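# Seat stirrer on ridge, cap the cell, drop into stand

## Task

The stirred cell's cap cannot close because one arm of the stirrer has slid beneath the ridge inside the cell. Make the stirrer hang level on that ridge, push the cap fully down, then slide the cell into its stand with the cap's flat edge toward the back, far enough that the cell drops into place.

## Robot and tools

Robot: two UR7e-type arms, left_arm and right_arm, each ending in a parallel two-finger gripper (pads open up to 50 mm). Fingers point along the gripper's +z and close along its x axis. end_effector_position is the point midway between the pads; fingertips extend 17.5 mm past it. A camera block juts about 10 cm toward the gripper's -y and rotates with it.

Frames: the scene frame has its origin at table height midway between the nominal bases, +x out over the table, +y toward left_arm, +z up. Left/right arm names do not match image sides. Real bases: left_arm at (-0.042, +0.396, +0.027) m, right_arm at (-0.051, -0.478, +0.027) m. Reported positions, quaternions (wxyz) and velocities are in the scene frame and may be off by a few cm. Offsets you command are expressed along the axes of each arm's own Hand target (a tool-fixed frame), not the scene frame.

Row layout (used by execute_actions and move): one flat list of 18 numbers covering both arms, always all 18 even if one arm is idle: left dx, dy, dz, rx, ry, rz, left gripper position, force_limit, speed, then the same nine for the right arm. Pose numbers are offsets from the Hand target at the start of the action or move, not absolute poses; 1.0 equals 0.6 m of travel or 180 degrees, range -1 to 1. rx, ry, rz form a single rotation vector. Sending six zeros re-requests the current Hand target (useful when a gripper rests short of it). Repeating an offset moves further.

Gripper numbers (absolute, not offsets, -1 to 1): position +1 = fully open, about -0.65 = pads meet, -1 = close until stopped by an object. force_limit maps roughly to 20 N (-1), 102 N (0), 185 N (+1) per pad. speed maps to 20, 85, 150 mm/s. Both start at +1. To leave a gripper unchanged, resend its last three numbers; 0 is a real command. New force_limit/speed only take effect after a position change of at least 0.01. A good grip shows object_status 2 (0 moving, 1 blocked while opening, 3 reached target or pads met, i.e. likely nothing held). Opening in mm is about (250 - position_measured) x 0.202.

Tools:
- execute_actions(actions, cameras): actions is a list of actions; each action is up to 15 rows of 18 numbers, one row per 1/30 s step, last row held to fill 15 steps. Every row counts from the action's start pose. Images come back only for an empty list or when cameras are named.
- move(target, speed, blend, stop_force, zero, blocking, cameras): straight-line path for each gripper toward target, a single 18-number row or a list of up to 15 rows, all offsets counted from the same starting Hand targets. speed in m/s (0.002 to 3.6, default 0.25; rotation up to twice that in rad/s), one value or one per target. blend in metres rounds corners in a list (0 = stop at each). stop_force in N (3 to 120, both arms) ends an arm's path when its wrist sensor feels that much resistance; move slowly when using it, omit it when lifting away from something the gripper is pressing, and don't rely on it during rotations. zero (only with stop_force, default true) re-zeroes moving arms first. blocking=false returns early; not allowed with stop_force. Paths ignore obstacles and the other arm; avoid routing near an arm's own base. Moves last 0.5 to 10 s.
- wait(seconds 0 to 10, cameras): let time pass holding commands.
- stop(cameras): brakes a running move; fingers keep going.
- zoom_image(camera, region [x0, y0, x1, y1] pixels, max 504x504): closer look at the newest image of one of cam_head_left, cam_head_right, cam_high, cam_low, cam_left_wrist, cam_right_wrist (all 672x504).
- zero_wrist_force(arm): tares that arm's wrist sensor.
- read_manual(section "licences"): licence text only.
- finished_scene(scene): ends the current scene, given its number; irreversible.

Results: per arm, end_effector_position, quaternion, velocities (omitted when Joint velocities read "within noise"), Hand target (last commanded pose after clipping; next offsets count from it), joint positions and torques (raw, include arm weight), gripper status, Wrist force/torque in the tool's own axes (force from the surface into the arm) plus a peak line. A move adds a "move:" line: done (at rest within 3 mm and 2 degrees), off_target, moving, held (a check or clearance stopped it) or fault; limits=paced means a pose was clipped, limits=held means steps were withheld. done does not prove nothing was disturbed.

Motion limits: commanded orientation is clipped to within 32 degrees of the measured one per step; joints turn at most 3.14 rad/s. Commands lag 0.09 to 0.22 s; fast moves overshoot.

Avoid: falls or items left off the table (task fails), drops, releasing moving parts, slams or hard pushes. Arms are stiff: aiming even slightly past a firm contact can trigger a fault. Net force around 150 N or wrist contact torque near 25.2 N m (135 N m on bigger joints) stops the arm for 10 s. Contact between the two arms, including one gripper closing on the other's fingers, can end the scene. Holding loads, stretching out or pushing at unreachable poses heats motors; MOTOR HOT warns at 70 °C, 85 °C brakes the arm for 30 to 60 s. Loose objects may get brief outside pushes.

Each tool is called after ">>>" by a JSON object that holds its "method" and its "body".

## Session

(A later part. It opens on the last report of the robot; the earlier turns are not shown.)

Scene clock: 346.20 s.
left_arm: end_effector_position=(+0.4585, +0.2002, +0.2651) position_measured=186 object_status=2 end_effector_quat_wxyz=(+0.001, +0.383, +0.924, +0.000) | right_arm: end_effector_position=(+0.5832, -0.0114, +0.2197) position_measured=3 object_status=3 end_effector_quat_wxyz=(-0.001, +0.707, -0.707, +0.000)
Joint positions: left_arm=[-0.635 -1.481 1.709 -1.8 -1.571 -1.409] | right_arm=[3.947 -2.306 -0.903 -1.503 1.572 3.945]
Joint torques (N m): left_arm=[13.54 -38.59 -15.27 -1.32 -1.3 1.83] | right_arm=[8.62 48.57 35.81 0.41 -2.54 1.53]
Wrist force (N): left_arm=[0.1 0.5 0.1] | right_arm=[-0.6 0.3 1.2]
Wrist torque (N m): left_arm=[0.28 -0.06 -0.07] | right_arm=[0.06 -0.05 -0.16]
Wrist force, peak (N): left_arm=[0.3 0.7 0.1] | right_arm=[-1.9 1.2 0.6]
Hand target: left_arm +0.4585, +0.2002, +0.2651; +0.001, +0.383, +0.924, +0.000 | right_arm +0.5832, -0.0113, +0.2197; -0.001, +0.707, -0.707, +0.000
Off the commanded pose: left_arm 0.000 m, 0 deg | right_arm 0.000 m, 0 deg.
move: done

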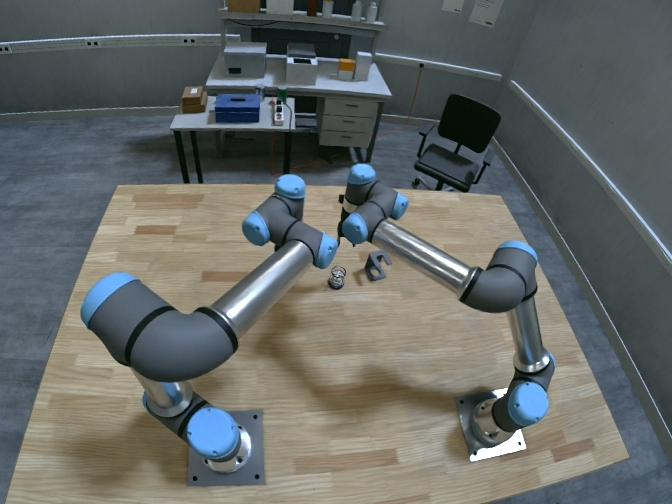

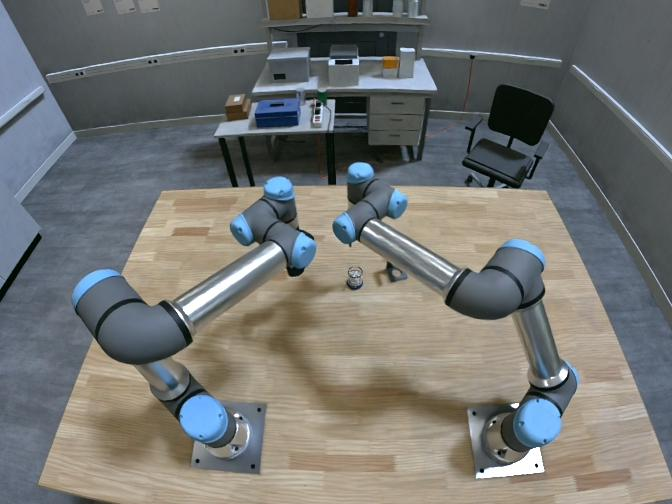

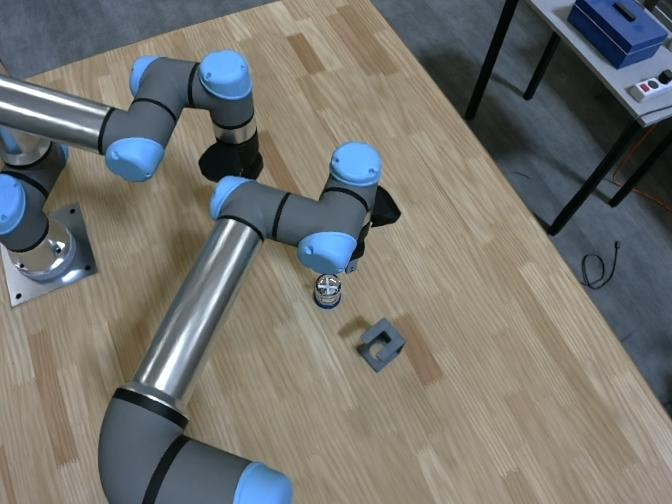

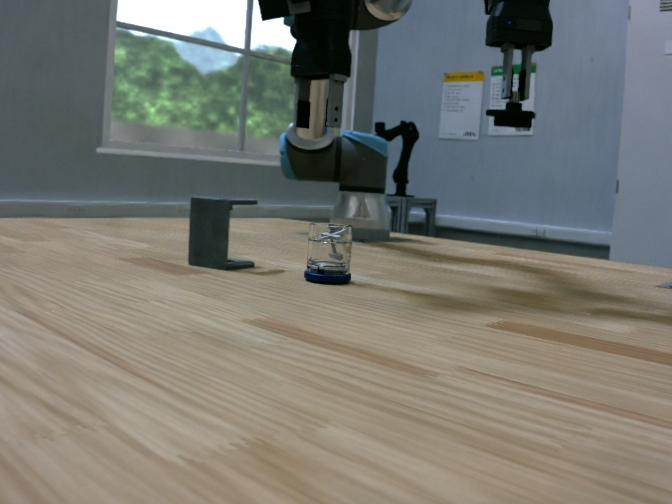

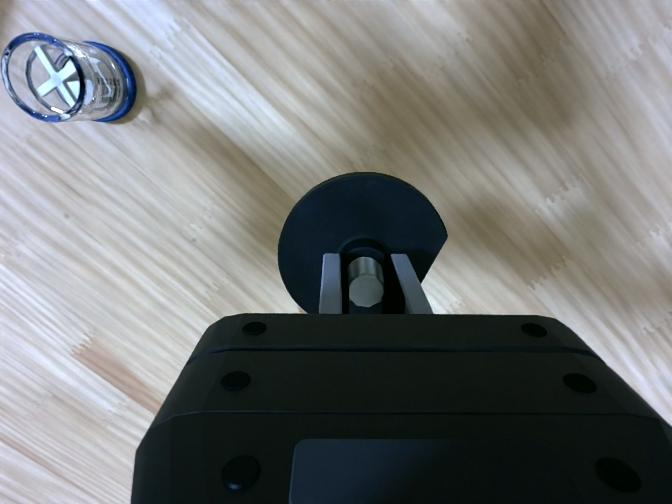

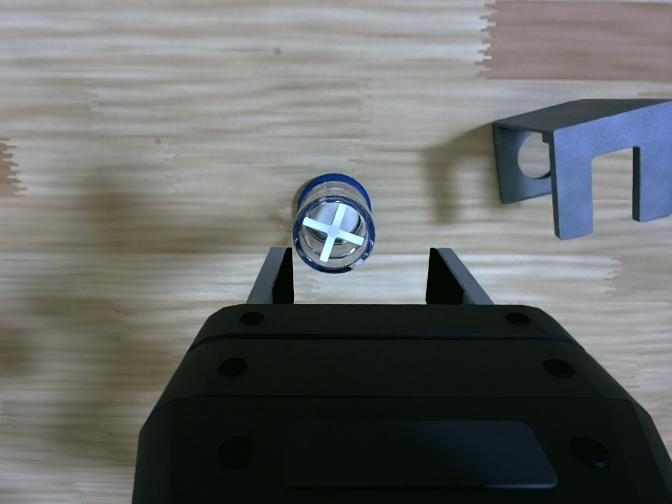

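>>> {"method": "zoom_image", "body": {"camera": "cam_low", "region": [295, 215, 365, 290]}}

>>> {"method": "zoom_image", "body": {"camera": "cam_right_wrist", "region": [285, 165, 385, 280]}}

>>> {"method": "zoom_image", "body": {"camera": "cam_left_wrist", "region": [0, 20, 140, 130]}}

>>> {"method": "zoom_image", "body": {"camera": "cam_high", "region": [300, 260, 420, 380]}}

Scaled by 6.720 from the camera's 672x504 image, which has a finer 960x720 frame.

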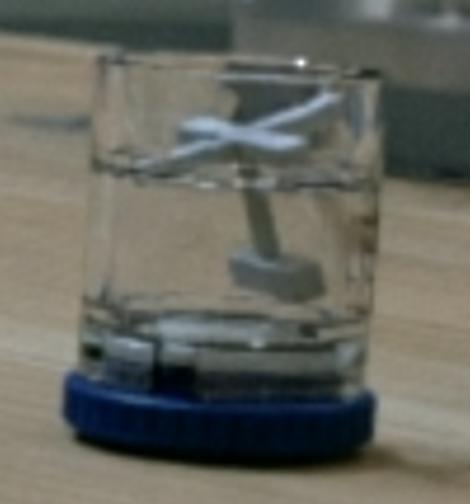

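Scaled by 4.383 from the camera's 672x504 image, which has a finer 960x720 frame.

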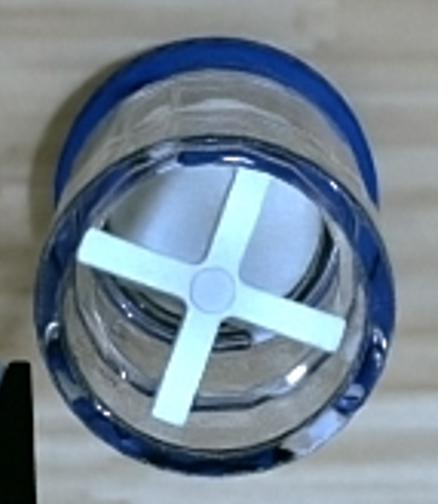

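Scaled by 3.600 from the camera's 672x504 image, which has a finer 960x720 frame.

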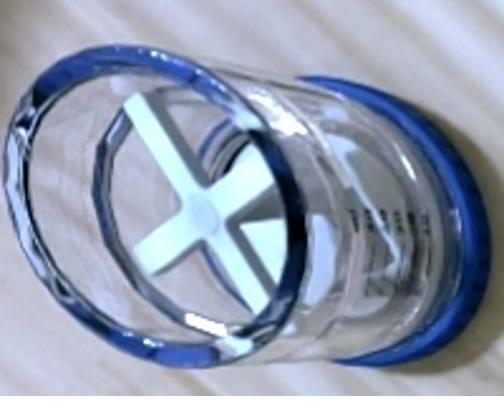

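Scaled by 4.200 from the camera's 672x504 image, which has a finer 960x720 frame.

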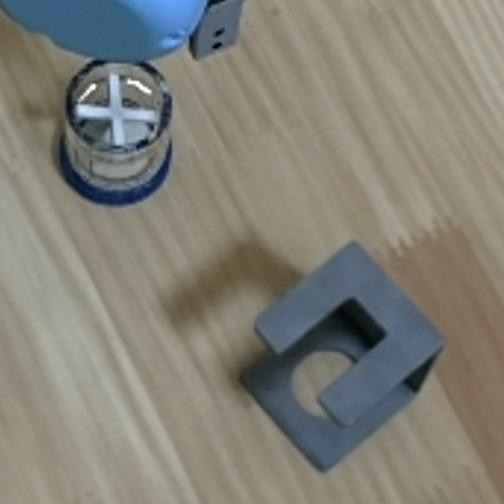

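>>> {"method": "move", "body": {"target": [0,0,0,0,0,0,-1,-0.85,-1,0.001,0.0807,0.1348,0.1111,0,0,1,1,1], "cameras": ["cam_right_wrist","cam_low"], "speed": 0.15}}

>>> {"method": "zoom_image", "body": {"camera": "cam_right_wrist", "region": [260, 160, 420, 300]}}

Scene clock: 418.90 s.
left_arm: end_effector_position=(+0.4585, +0.2002, +0.2651) position_measured=186 object_status=2 end_effector_quat_wxyz=(+0.001, +0.383, +0.924, +0.000) | right_arm: end_effector_position=(+0.5348, -0.0118, +0.1388) position_measured=3 object_status=3 end_effector_quat_wxyz=(-0.123, +0.696, -0.696, +0.122)
Joint positions: left_arm=[-0.635 -1.481 1.709 -1.8 -1.571 -1.409] | right_arm=[4.092 -2.133 -1.507 -0.862 1.29 4.061]
Joint torques (N m): left_arm=[13.14 -38.42 -15.46 -1.29 -1.26 1.77] | right_arm=[8.62 59.18 13.42 6.48 -3.29 1.33]
Wrist force (N): left_arm=[0.5 0.4 0.0] | right_arm=[-0.6 0.8 -0.2]
Wrist torque (N m): left_arm=[0.26 -0.13 -0.07] | right_arm=[0.04 -0.05 -0.13]
Wrist force, peak (N): left_arm=[0.3 0.7 0.2] | right_arm=[-0.6 2.1 0.5]
Hand target: left_arm +0.4585, +0.2002, +0.2651; +0.001, +0.383, +0.924, +0.000 | right_arm +0.5348, -0.0118, +0.1388; -0.123, +0.696, -0.696, +0.122
Off the commanded pose: left_arm 0.000 m, 0 deg | right_arm 0.000 m, 0 deg.
move: done
Images, in order (width x height): cam_low 672x504, cam_right_wrist 672x504.

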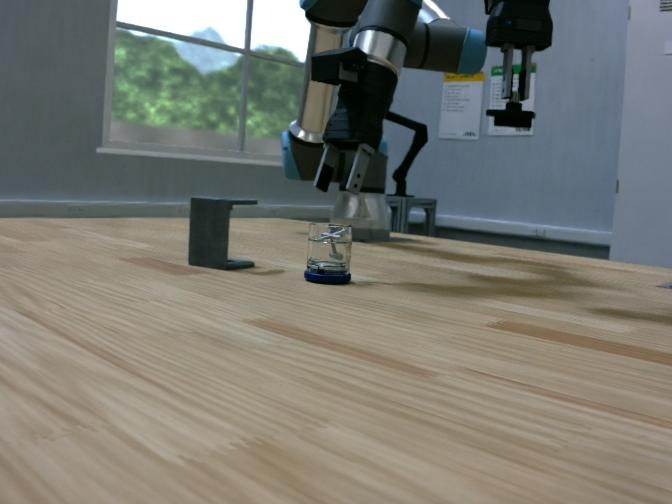

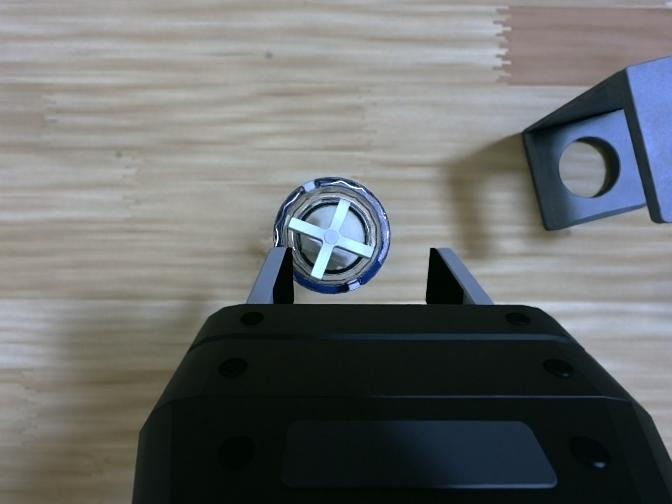

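Scaled by 3.150 from the camera's 672x504 image, which has a finer 960x720 frame.

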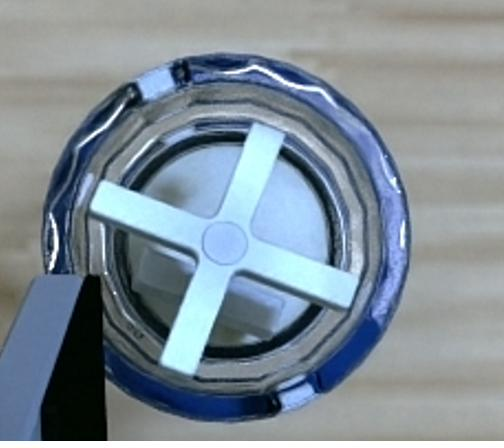

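>>> {"method": "move", "body": {"target": [0,0,0,0,0,0,-1,-0.85,-1,-0.0227,-0.0073,0.0503,-0.1105,0.02,0.1109,-0.37,-0.9,0], "cameras": ["cam_right_wrist","cam_low"], "speed": 0.08}}

>>> {"method": "zoom_image", "body": {"camera": "cam_right_wrist", "region": [260, 160, 460, 310]}}

>>> {"method": "zoom_image", "body": {"camera": "cam_low", "region": [280, 150, 380, 290]}}

Scene clock: 494.93 s.
left_arm: end_effector_position=(+0.4585, +0.2002, +0.2651) position_measured=186 object_status=2 end_effector_quat_wxyz=(+0.001, +0.383, +0.924, +0.000) | right_arm: end_effector_position=(+0.5492, +0.0018, +0.1120) position_measured=208 object_status=3 end_effector_quat_wxyz=(+0.000, -0.573, +0.820, +0.001)
Joint positions: left_arm=[-0.635 -1.481 1.709 -1.8 -1.571 -1.409] | right_arm=[3.991 -2.315 -1.167 -1.231 1.572 4.342]
Joint torques (N m): left_arm=[12.72 -38.46 -15.45 -1.37 -1.12 1.75] | right_arm=[-6.49 46.89 33.51 0.49 2.3 1.42]
Wrist force (N): left_arm=[0.3 0.4 0.0] | right_arm=[-0.4 0.0 1.2]
Wrist torque (N m): left_arm=[0.25 -0.11 -0.08] | right_arm=[0.01 -0.07 -0.14]
Wrist force, peak (N): left_arm=[0.3 0.8 0.1] | right_arm=[-0.8 1.4 -0.5]
Hand target: left_arm +0.4585, +0.2002, +0.2651; +0.001, +0.383, +0.924, +0.000 | right_arm +0.5493, +0.0018, +0.1119; -0.001, -0.572, +0.820, +0.001
Off the commanded pose: left_arm 0.000 m, 0 deg | right_arm 0.000 m, 0 deg.
move: done
Images, in order (width x height): cam_low 672x504, cam_right_wrist 672x504.

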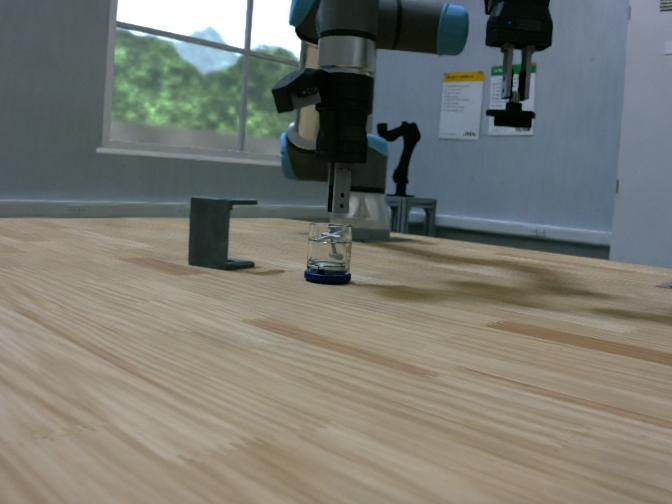

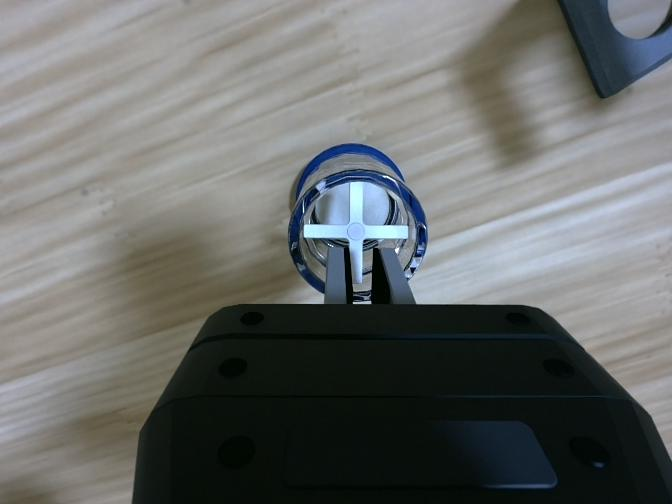

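Scaled by 2.520 from the camera's 672x504 image, which has a finer 960x720 frame.

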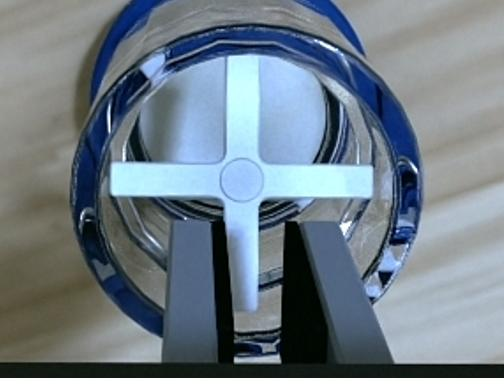

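Scaled by 3.600 from the camera's 672x504 image, which has a finer 960x720 frame.

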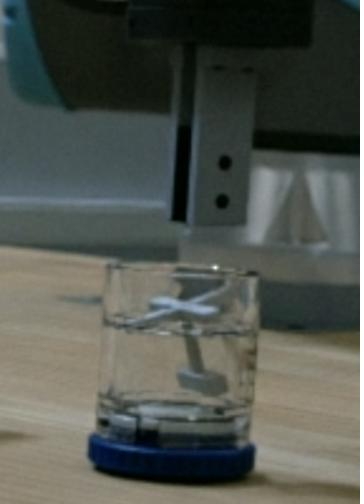

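>>> {"method": "move", "body": {"target": [0,0,0,0,0,0,-1,-0.85,-1,0,0,0.03,0,0,0,-0.37,-0.9,0], "cameras": ["cam_right_wrist","cam_low"], "speed": 0.04, "stop_force": 4}}

>>> {"method": "zoom_image", "body": {"camera": "cam_right_wrist", "region": [260, 160, 460, 310]}}

>>> {"method": "zoom_image", "body": {"camera": "cam_low", "region": [280, 150, 380, 290]}}

Scene clock: 511.33 s.
left_arm: end_effector_position=(+0.4585, +0.2002, +0.2651) position_measured=186 object_status=2 end_effector_quat_wxyz=(+0.001, +0.383, +0.924, +0.000) | right_arm: end_effector_position=(+0.5492, +0.0018, +0.0939) position_measured=208 object_status=3 end_effector_quat_wxyz=(-0.001, -0.572, +0.820, +0.001)
Joint positions: left_arm=[-0.635 -1.481 1.709 -1.8 -1.571 -1.409] | right_arm=[3.991 -2.331 -1.187 -1.195 1.572 4.342]
Joint torques (N m): left_arm=[12.54 -38.47 -15.45 -1.3 -0.95 1.63] | right_arm=[2.47 48.42 13.93 5.76 1.8 1.4]
Wrist force (N): left_arm=[0.4 0.5 0.0] | right_arm=[-0.9 0.1 0.9]
Wrist torque (N m): left_arm=[0.28 -0.12 -0.08] | right_arm=[0.03 0.02 -0.13]
Wrist force, peak (N): left_arm=[0.3 0.8 0.1] | right_arm=[-1.0 0.3 1.1]
Hand target: left_arm +0.4585, +0.2002, +0.2651; +0.001, +0.383, +0.924, +0.000 | right_arm +0.5492, +0.0018, +0.0939; -0.001, -0.572, +0.820, +0.001
Off the commanded pose: left_arm 0.000 m, 0 deg | right_arm 0.000 m, 0 deg.
move: done
Images, in order (width x height): cam_low 672x504, cam_right_wrist 672x504.

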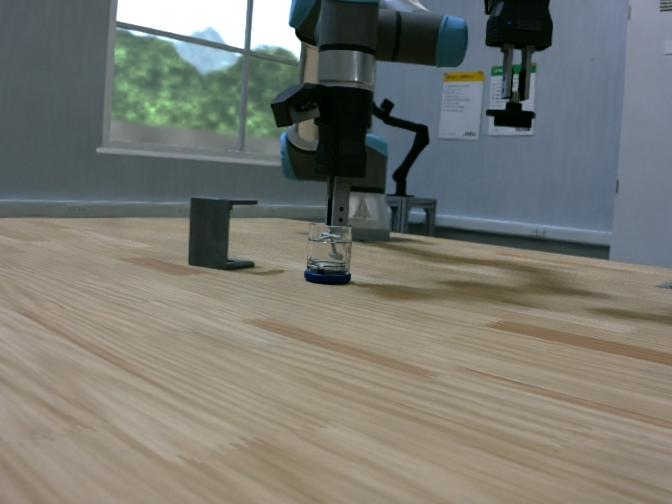

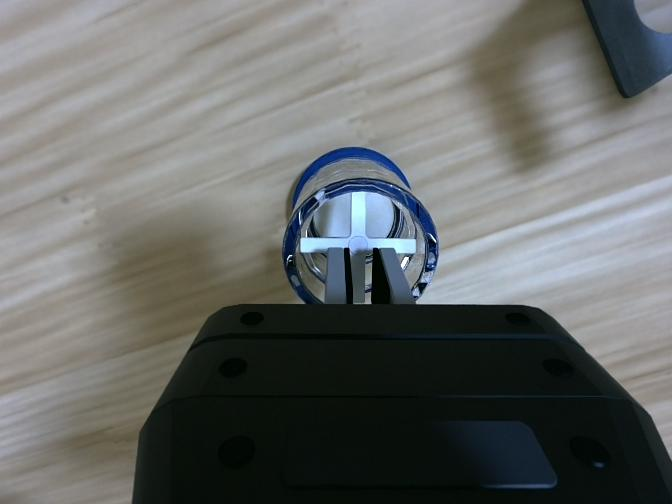

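Scaled by 2.520 from the camera's 672x504 image, which has a finer 960x720 frame.

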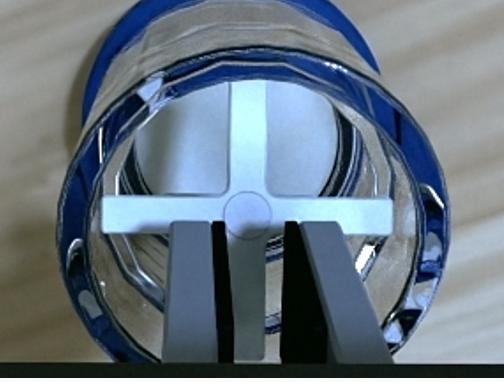

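Scaled by 3.600 from the camera's 672x504 image, which has a finer 960x720 frame.

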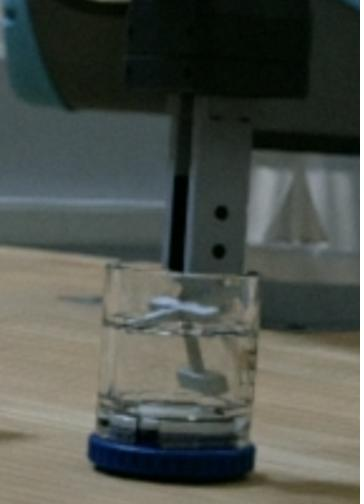

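>>> {"method": "move", "body": {"target": [[0,0,0,0,0,0,-1,-0.85,-1,0.0009,-0.0025,0,0,0,0,-0.435,-0.9,0],[0,0,0,0,0,0,-1,-0.85,-1,0.0009,-0.0025,0.0167,0,0,0,-0.435,-0.9,0]], "cameras": ["cam_right_wrist","cam_low"], "speed": 0.03, "stop_force": 4}}

>>> {"method": "zoom_image", "body": {"camera": "cam_right_wrist", "region": [260, 160, 460, 310]}}

>>> {"method": "zoom_image", "body": {"camera": "cam_low", "region": [280, 150, 380, 290]}}

Scene clock: 543.60 s.
left_arm: end_effector_position=(+0.4585, +0.2002, +0.2651) position_measured=186 object_status=2 end_effector_quat_wxyz=(+0.001, +0.383, +0.924, +0.000) | right_arm: end_effector_position=(+0.5504, +0.0008, +0.0839) position_measured=217 object_status=3 end_effector_quat_wxyz=(-0.001, -0.572, +0.820, +0.001)
Joint positions: left_arm=[-0.635 -1.481 1.709 -1.8 -1.571 -1.409] | right_arm=[3.989 -2.342 -1.196 -1.176 1.572 4.34]
Joint torques (N m): left_arm=[11.6 -38.16 -15.63 -1.25 -0.88 1.75] | right_arm=[-7.22 47.87 14.33 5.95 -1.2 -1]
Wrist force (N): left_arm=[0.4 0.6 -0.2] | right_arm=[-0.9 0.4 0.9]
Wrist torque (N m): left_arm=[0.29 -0.11 -0.07] | right_arm=[0.08 0.02 0.00]
Wrist force, peak (N): left_arm=[0.5 0.5 -0.1] | right_arm=[-0.3 0.2 1.8]
Hand target: left_arm +0.4585, +0.2002, +0.2651; +0.001, +0.383, +0.924, +0.000 | right_arm +0.5504, +0.0008, +0.0839; -0.001, -0.572, +0.820, +0.001
Off the commanded pose: left_arm 0.000 m, 0 deg | right_arm 0.000 m, 0 deg.
move: done
Images, in order (width x height): cam_low 672x504, cam_right_wrist 672x504.

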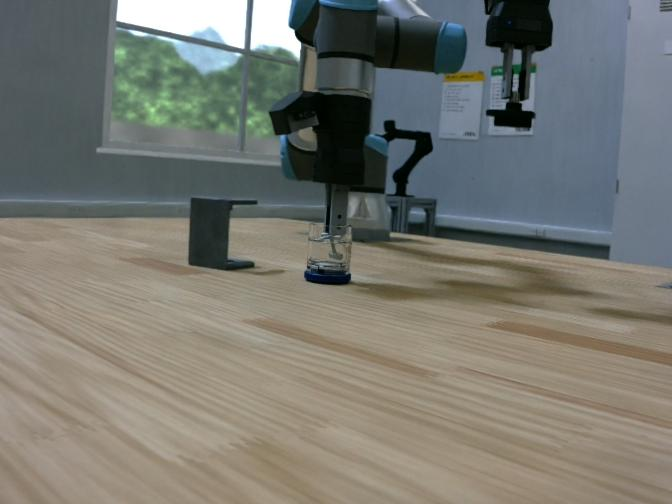

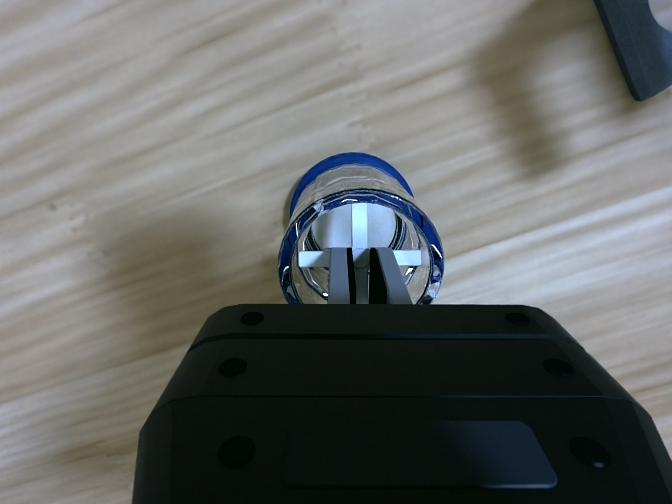

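Scaled by 2.520 from the camera's 672x504 image, which has a finer 960x720 frame.

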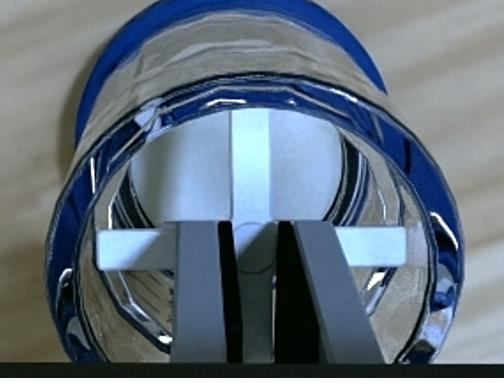

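Scaled by 3.600 from the camera's 672x504 image, which has a finer 960x720 frame.

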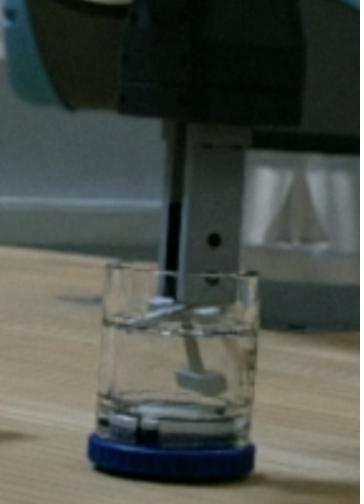

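>>> {"method": "move", "body": {"target": [0,0,0,0,0,0,-1,-0.85,-1,-0.0008,0,0.0133,0,0,0,-0.435,-0.9,0], "cameras": ["cam_right_wrist","cam_low"], "speed": 0.01, "stop_force": 3}}

>>> {"method": "zoom_image", "body": {"camera": "cam_right_wrist", "region": [260, 160, 460, 310]}}

>>> {"method": "zoom_image", "body": {"camera": "cam_low", "region": [295, 200, 365, 290]}}

Scene clock: 557.53 s.
left_arm: end_effector_position=(+0.4585, +0.2002, +0.2651) position_measured=186 object_status=2 end_effector_quat_wxyz=(+0.001, +0.383, +0.924, +0.000) | right_arm: end_effector_position=(+0.5505, +0.0008, +0.0832) position_measured=217 object_status=3 end_effector_quat_wxyz=(-0.001, -0.572, +0.820, +0.001)
Joint positions: left_arm=[-0.635 -1.481 1.709 -1.8 -1.571 -1.409] | right_arm=[3.989 -2.342 -1.196 -1.175 1.572 4.34]
Joint torques (N m): left_arm=[12.08 -38.1 -15.73 -1.34 -0.76 1.71] | right_arm=[-4.48 62.6 31.13 0.17 -1.15 -0.58]
Wrist force (N): left_arm=[0.4 0.5 0.1] | right_arm=[0.1 1.1 -4.6]
Wrist torque (N m): left_arm=[0.27 -0.11 -0.07] | right_arm=[0.04 -0.10 -0.01]
Wrist force, peak (N): left_arm=[0.7 0.6 -0.1] | right_arm=[1.2 3.0 -12.2]
Hand target: left_arm +0.4585, +0.2002, +0.2651; +0.001, +0.383, +0.924, +0.000 | right_arm +0.5505, +0.0009, +0.0832; -0.001, -0.572, +0.820, +0.001 (not the last commanded pose)
Off the commanded pose: left_arm 0.000 m, 0 deg | right_arm 0.007 m, 0 deg.
move: contact (right_arm)
Images, in order (width x height): cam_low 672x504, cam_right_wrist 672x504.

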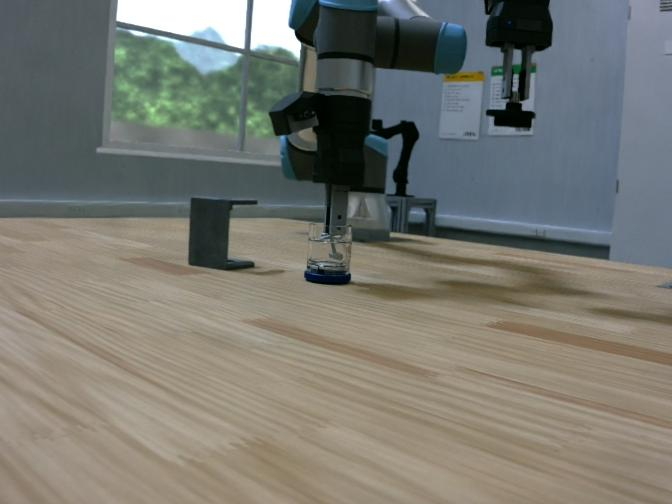

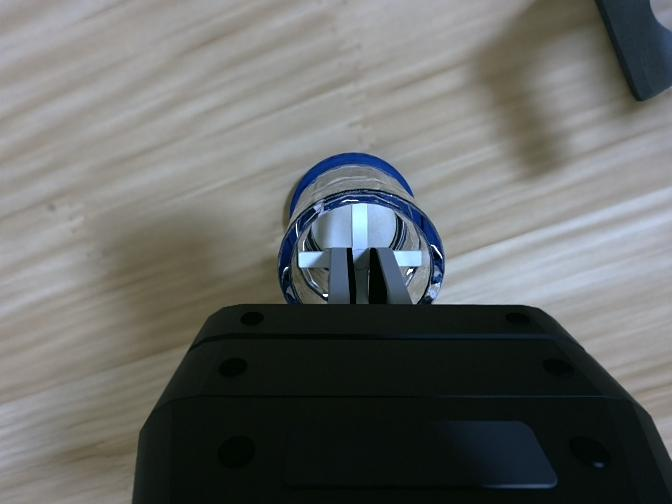

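Scaled by 2.520 from the camera's 672x504 image, which has a finer 960x720 frame.

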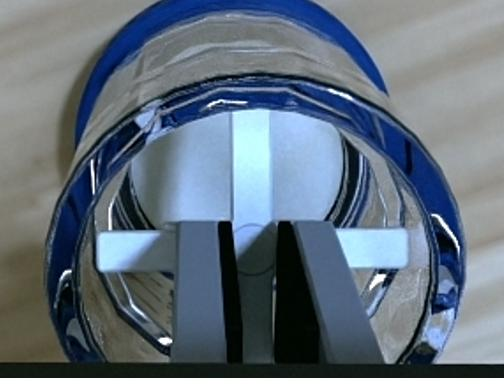

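Scaled by 5.600 from the camera's 672x504 image, which has a finer 960x720 frame.

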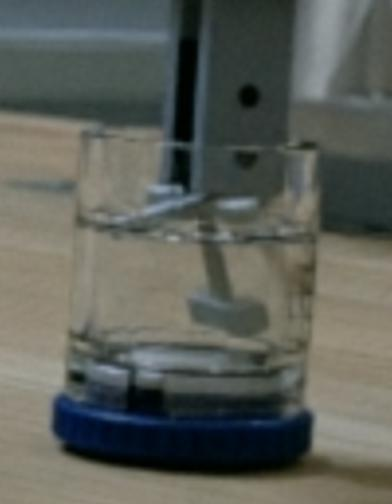

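>>> {"method": "move", "body": {"target": [0,0,0,0,0,0,-1,-0.85,-1,0,0,-0.0007,0,0,0,-1,-0.85,-1], "cameras": ["cam_right_wrist","cam_low"], "speed": 0.01}}

>>> {"method": "zoom_image", "body": {"camera": "cam_right_wrist", "region": [260, 160, 460, 310]}}

>>> {"method": "zoom_image", "body": {"camera": "cam_low", "region": [295, 200, 365, 290]}}

Scene clock: 571.13 s.
left_arm: end_effector_position=(+0.4585, +0.2002, +0.2651) position_measured=186 object_status=2 end_effector_quat_wxyz=(+0.001, +0.383, +0.924, +0.000) | right_arm: end_effector_position=(+0.5505, +0.0009, +0.0836) position_measured=224 object_status=2 end_effector_quat_wxyz=(-0.001, -0.572, +0.820, +0.001)
Joint positions: left_arm=[-0.635 -1.481 1.709 -1.8 -1.571 -1.409] | right_arm=[3.989 -2.342 -1.196 -1.175 1.572 4.34]
Joint torques (N m): left_arm=[11.83 -38.3 -15.37 -1.29 -0.69 1.65] | right_arm=[-4.16 68.2 32.51 0.39 -1.06 -0.48]
Wrist force (N): left_arm=[0.4 0.6 0.1] | right_arm=[-0.7 0.1 2.1]
Wrist torque (N m): left_arm=[0.28 -0.12 -0.07] | right_arm=[0.03 -0.02 -0.01]
Wrist force, peak (N): left_arm=[0.4 0.7 0.2] | right_arm=[0.0 1.4 -5.0]
Hand target: left_arm +0.4585, +0.2002, +0.2651; +0.001, +0.383, +0.924, +0.000 | right_arm +0.5505, +0.0009, +0.0837; -0.001, -0.572, +0.820, +0.001
Off the commanded pose: left_arm 0.000 m, 0 deg | right_arm 0.000 m, 0 deg.
move: done
Images, in order (width x height): cam_low 672x504, cam_right_wrist 672x504.

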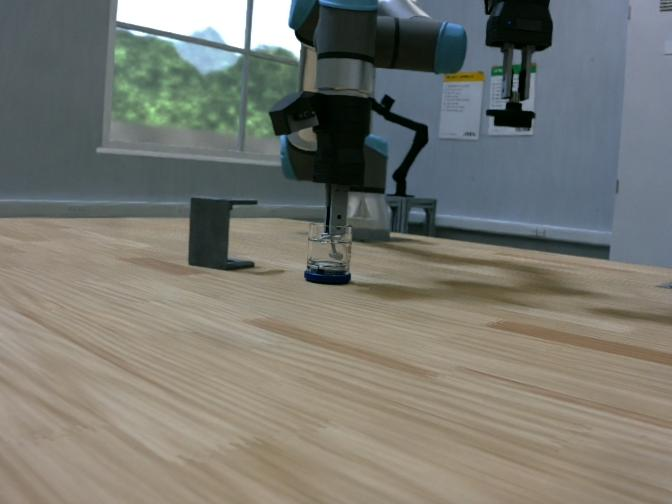

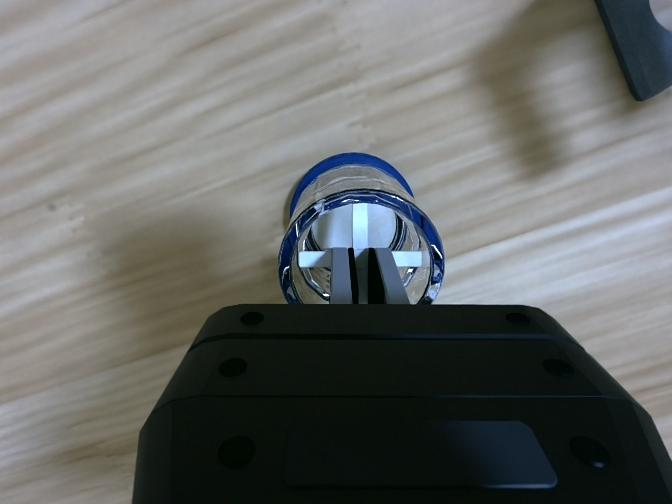

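Scaled by 2.520 from the camera's 672x504 image, which has a finer 960x720 frame.

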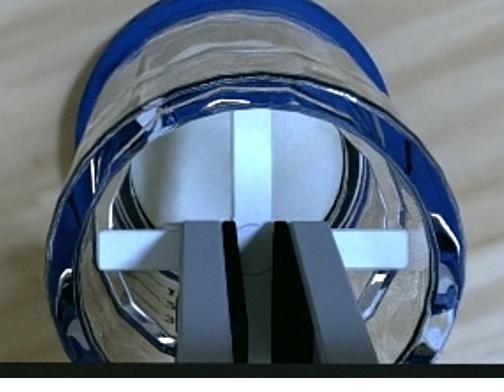

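Scaled by 5.600 from the camera's 672x504 image, which has a finer 960x720 frame.

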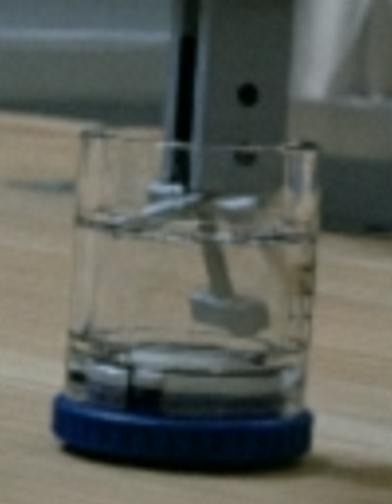

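>>> {"method": "move", "body": {"target": [[0,0,0,0,0,0,-1,-0.85,-1,0,-0.0022,0.0026,-0.0333,0,0,-1,-0.85,-1],[0,0,0,0,0,0,-1,-0.85,-1,0,-0.0043,0.0053,-0.0667,0,0,-1,-0.85,-1]], "cameras": ["cam_right_wrist","cam_low"], "speed": 0.02, "stop_force": 12}}

>>> {"method": "zoom_image", "body": {"camera": "cam_right_wrist", "region": [260, 160, 460, 310]}}

>>> {"method": "zoom_image", "body": {"camera": "cam_low", "region": [295, 200, 365, 290]}}

Scene clock: 597.23 s.
left_arm: end_effector_position=(+0.4585, +0.2002, +0.2651) position_measured=186 object_status=2 end_effector_quat_wxyz=(+0.001, +0.383, +0.924, +0.000) | right_arm: end_effector_position=(+0.5510, +0.0007, +0.0831) position_measured=224 object_status=2 end_effector_quat_wxyz=(-0.012, -0.572, +0.820, +0.017)
Joint positions: left_arm=[-0.635 -1.481 1.709 -1.8 -1.571 -1.409] | right_arm=[3.976 -2.355 -1.171 -1.202 1.609 4.326]
Joint torques (N m): left_arm=[11.37 -38.48 -15.32 -1.36 -0.5 1.59] | right_arm=[10.25 54.45 6.32 4.52 -1.87 1.62]
Wrist force (N): left_arm=[0.2 0.4 0.0] | right_arm=[1.9 -0.7 -16.9]
Wrist torque (N m): left_arm=[0.26 -0.09 -0.08] | right_arm=[0.19 -0.03 -0.04]
Wrist force, peak (N): left_arm=[0.5 0.7 0.0] | right_arm=[2.2 -0.5 -21.1]
Hand target: left_arm +0.4585, +0.2002, +0.2651; +0.001, +0.383, +0.924, +0.000 | right_arm +0.5510, +0.0007, +0.0832; -0.012, -0.572, +0.820, +0.017 (not the last commanded pose)
Off the commanded pose: left_arm 0.000 m, 0 deg | right_arm 0.003 m, 10 deg.
move: contact (right_arm); path passed 0 of 2 targets
Images, in order (width x height): cam_low 672x504, cam_right_wrist 672x504.

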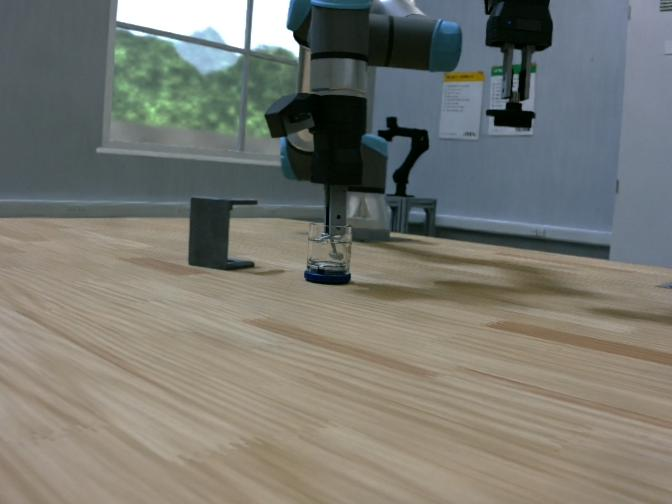

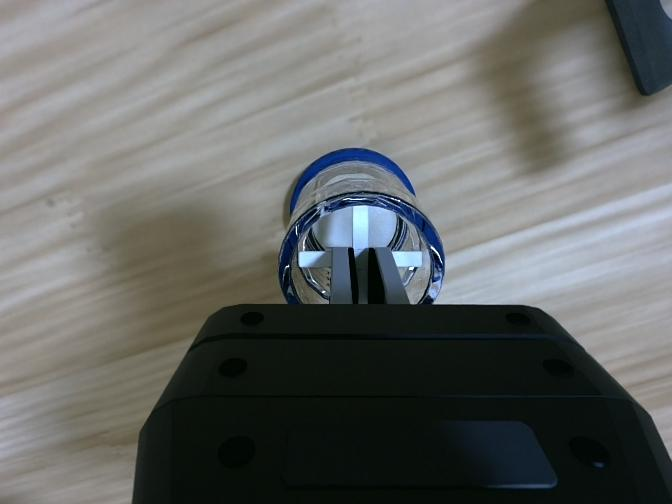

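Scaled by 2.520 from the camera's 672x504 image, which has a finer 960x720 frame.

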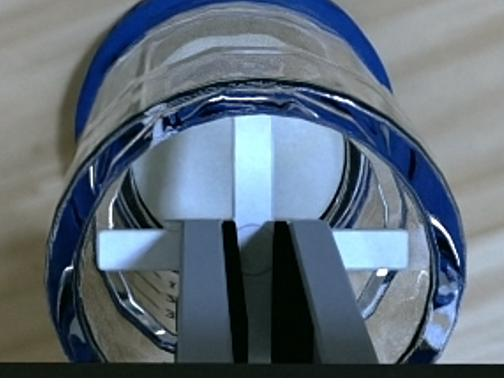

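Scaled by 5.600 from the camera's 672x504 image, which has a finer 960x720 frame.

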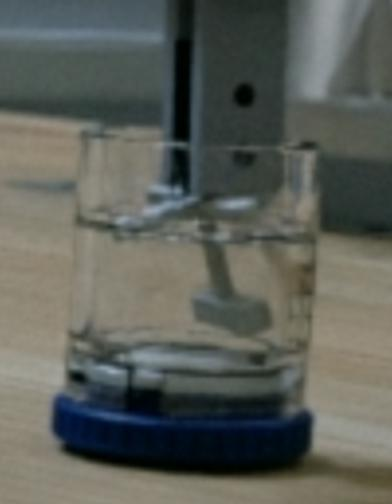

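>>> {"method": "move", "body": {"target": [0,0,0,0,0,0,-1,-0.85,-1,0,0,-0.0017,0,0,0,-1,-0.85,-1], "cameras": [], "speed": 0.01}}

Scene clock: 608.30 s.
left_arm: end_effector_position=(+0.4585, +0.2002, +0.2651) position_measured=186 object_status=2 end_effector_quat_wxyz=(+0.001, +0.383, +0.924, +0.000) | right_arm: end_effector_position=(+0.5510, +0.0007, +0.0841) position_measured=224 object_status=2 end_effector_quat_wxyz=(-0.012, -0.572, +0.820, +0.017)
Joint positions: left_arm=[-0.635 -1.481 1.709 -1.8 -1.571 -1.409] | right_arm=[3.976 -2.354 -1.17 -1.204 1.609 4.326]
Joint torques (N m): left_arm=[11.96 -38.5 -15.88 -1.36 -0.39 1.54] | right_arm=[2.83 68.77 32.45 0.07 -1.88 0.02]
Wrist force (N): left_arm=[0.4 0.5 0.2] | right_arm=[-0.7 0.0 1.0]
Wrist torque (N m): left_arm=[0.27 -0.11 -0.07] | right_arm=[0.03 -0.02 -0.05]
Wrist force, peak (N): left_arm=[0.3 0.8 0.0] | right_arm=[2.1 -0.7 -17.4]
Hand target: left_arm +0.4585, +0.2002, +0.2651; +0.001, +0.383, +0.924, +0.000 | right_arm +0.5510, +0.0007, +0.0842; -0.012, -0.572, +0.820, +0.017
Off the commanded pose: left_arm 0.000 m, 0 deg | right_arm 0.000 m, 0 deg.
move: done
No camera images: "cameras" was empty.

Now rotate with a pivot near the centre plus 1.5 mm lift.

>>> {"method": "move", "body": {"target": [[0,0,0,0,0,0,-1,-0.85,-1,0,-0.002,-0.0023,-0.025,0,0,-1,-0.85,-1],[0,0,0,0,0,0,-1,-0.85,-1,0,-0.005,-0.005,-0.0556,0,0,-1,-0.85,-1]], "cameras": ["cam_right_wrist","cam_low"], "speed": 0.02, "stop_force": 10}}

>>> {"method": "zoom_image", "body": {"camera": "cam_right_wrist", "region": [260, 160, 460, 310]}}

>>> {"method": "zoom_image", "body": {"camera": "cam_low", "region": [295, 200, 365, 290]}}

Scene clock: 623.67 s.
left_arm: end_effector_position=(+0.4585, +0.2002, +0.2651) position_measured=186 object_status=2 end_effector_quat_wxyz=(+0.001, +0.383, +0.924, +0.000) | right_arm: end_effector_position=(+0.5539, -0.0004, +0.0870) position_measured=224 object_status=2 end_effector_quat_wxyz=(-0.062, -0.569, +0.815, +0.088)
Joint positions: left_arm=[-0.635 -1.481 1.709 -1.8 -1.571 -1.409] | right_arm=[3.919 -2.417 -1.041 -1.349 1.765 4.261]
Joint torques (N m): left_arm=[11.04 -38.01 -16.06 -1.3 -0.17 1.53] | right_arm=[-6.98 50.92 32.01 0.1 2.85 -1.24]
Wrist force (N): left_arm=[0.2 0.5 0.1] | right_arm=[-1.0 -0.5 1.1]
Wrist torque (N m): left_arm=[0.27 -0.08 -0.08] | right_arm=[0.06 0.03 -0.02]
Wrist force, peak (N): left_arm=[0.4 0.8 -0.2] | right_arm=[-0.8 -0.7 1.8]
Hand target: left_arm +0.4585, +0.2002, +0.2651; +0.001, +0.383, +0.924, +0.000 | right_arm +0.5539, -0.0004, +0.0870; -0.062, -0.569, +0.815, +0.088
Off the commanded pose: left_arm 0.000 m, 0 deg | right_arm 0.000 m, 0 deg.
move: done
Images, in order (width x height): cam_low 672x504, cam_right_wrist 672x504.

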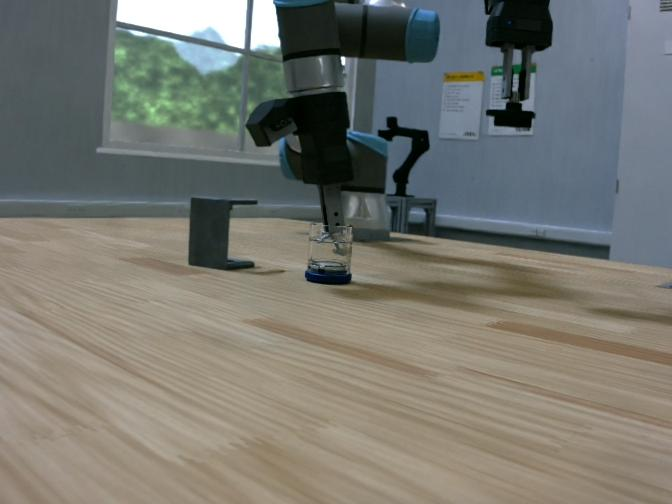

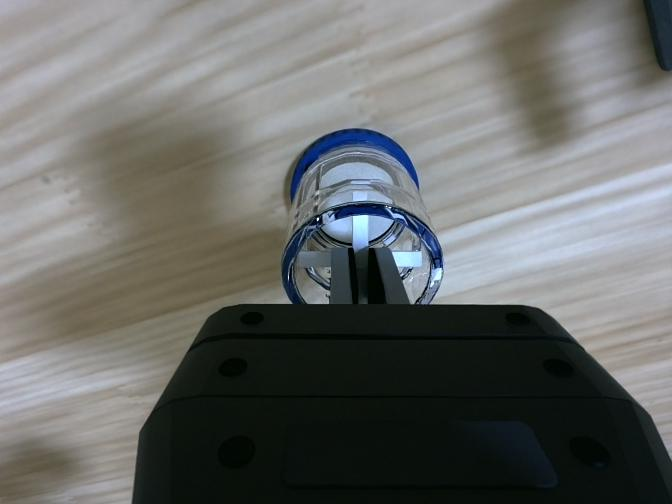

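Scaled by 2.520 from the camera's 672x504 image, which has a finer 960x720 frame.

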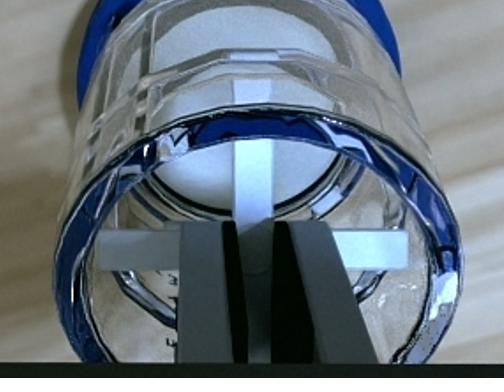

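Scaled by 5.600 from the camera's 672x504 image, which has a finer 960x720 frame.

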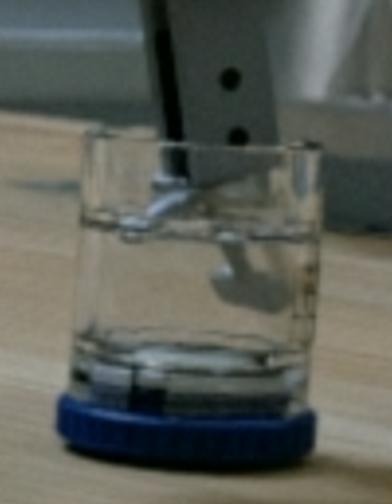

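>>> {"method": "move", "body": {"target": [[0,0,0,0,0,0,-1,-0.85,-1,0,0.0042,-0.0196,0,0,0,-1,-0.85,-1]], "cameras": ["cam_right_wrist","cam_low"], "speed": 0.01, "stop_force": 5}}

>>> {"method": "zoom_image", "body": {"camera": "cam_right_wrist", "region": [260, 160, 460, 310]}}

>>> {"method": "zoom_image", "body": {"camera": "cam_low", "region": [295, 200, 365, 290]}}

Scene clock: 633.30 s.
left_arm: end_effector_position=(+0.4585, +0.2002, +0.2651) position_measured=186 object_status=2 end_effector_quat_wxyz=(+0.001, +0.383, +0.924, +0.000) | right_arm: end_effector_position=(+0.5540, -0.0004, +0.0991) position_measured=224 object_status=2 end_effector_quat_wxyz=(-0.062, -0.569, +0.815, +0.088)
Joint positions: left_arm=[-0.635 -1.481 1.709 -1.8 -1.571 -1.409] | right_arm=[3.919 -2.407 -1.026 -1.372 1.765 4.261]
Joint torques (N m): left_arm=[10.68 -38 -15.87 -1.37 -0.14 1.41] | right_arm=[-6.64 71.93 34.25 0.19 1.77 -1.14]
Wrist force (N): left_arm=[0.2 0.6 -0.1] | right_arm=[-0.9 -0.8 2.4]
Wrist torque (N m): left_arm=[0.28 -0.08 -0.07] | right_arm=[0.04 0.02 -0.02]
Wrist force, peak (N): left_arm=[0.6 0.6 0.1] | right_arm=[-0.7 -0.8 2.6]
Hand target: left_arm +0.4585, +0.2002, +0.2651; +0.001, +0.383, +0.924, +0.000 | right_arm +0.5540, -0.0004, +0.0991; -0.062, -0.569, +0.815, +0.088
Off the commanded pose: left_arm 0.000 m, 0 deg | right_arm 0.000 m, 0 deg.
move: done
Images, in order (width x height): cam_low 672x504, cam_right_wrist 672x504.

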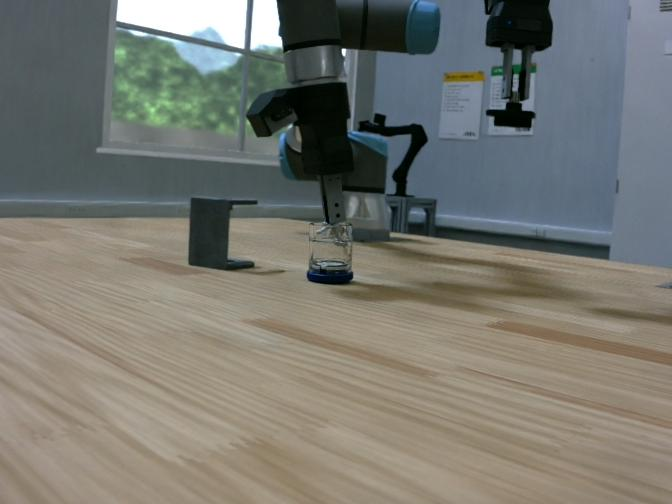

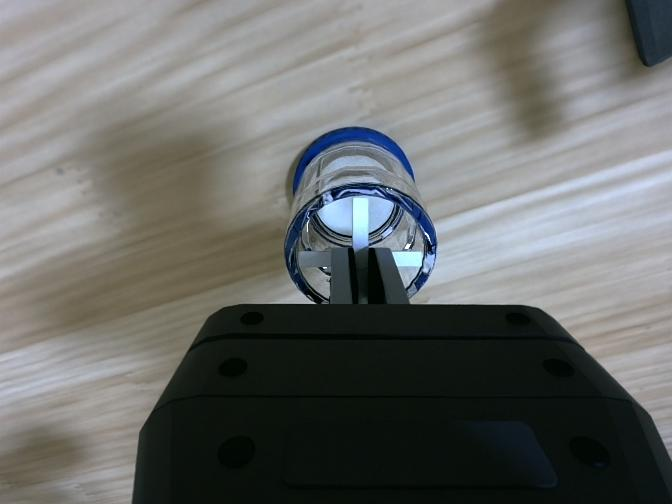

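Scaled by 2.520 from the camera's 672x504 image, which has a finer 960x720 frame.

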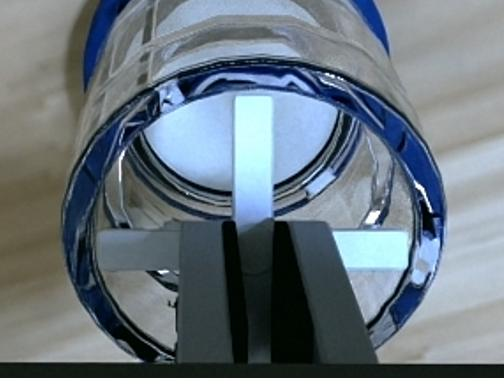

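Scaled by 5.600 from the camera's 672x504 image, which has a finer 960x720 frame.

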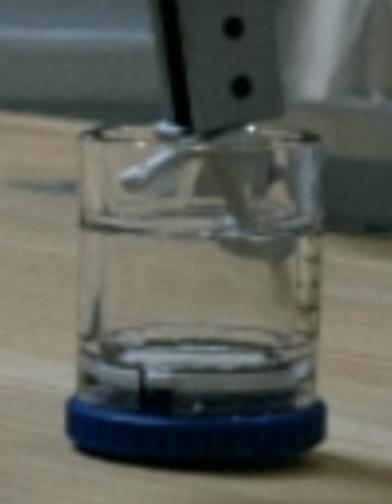

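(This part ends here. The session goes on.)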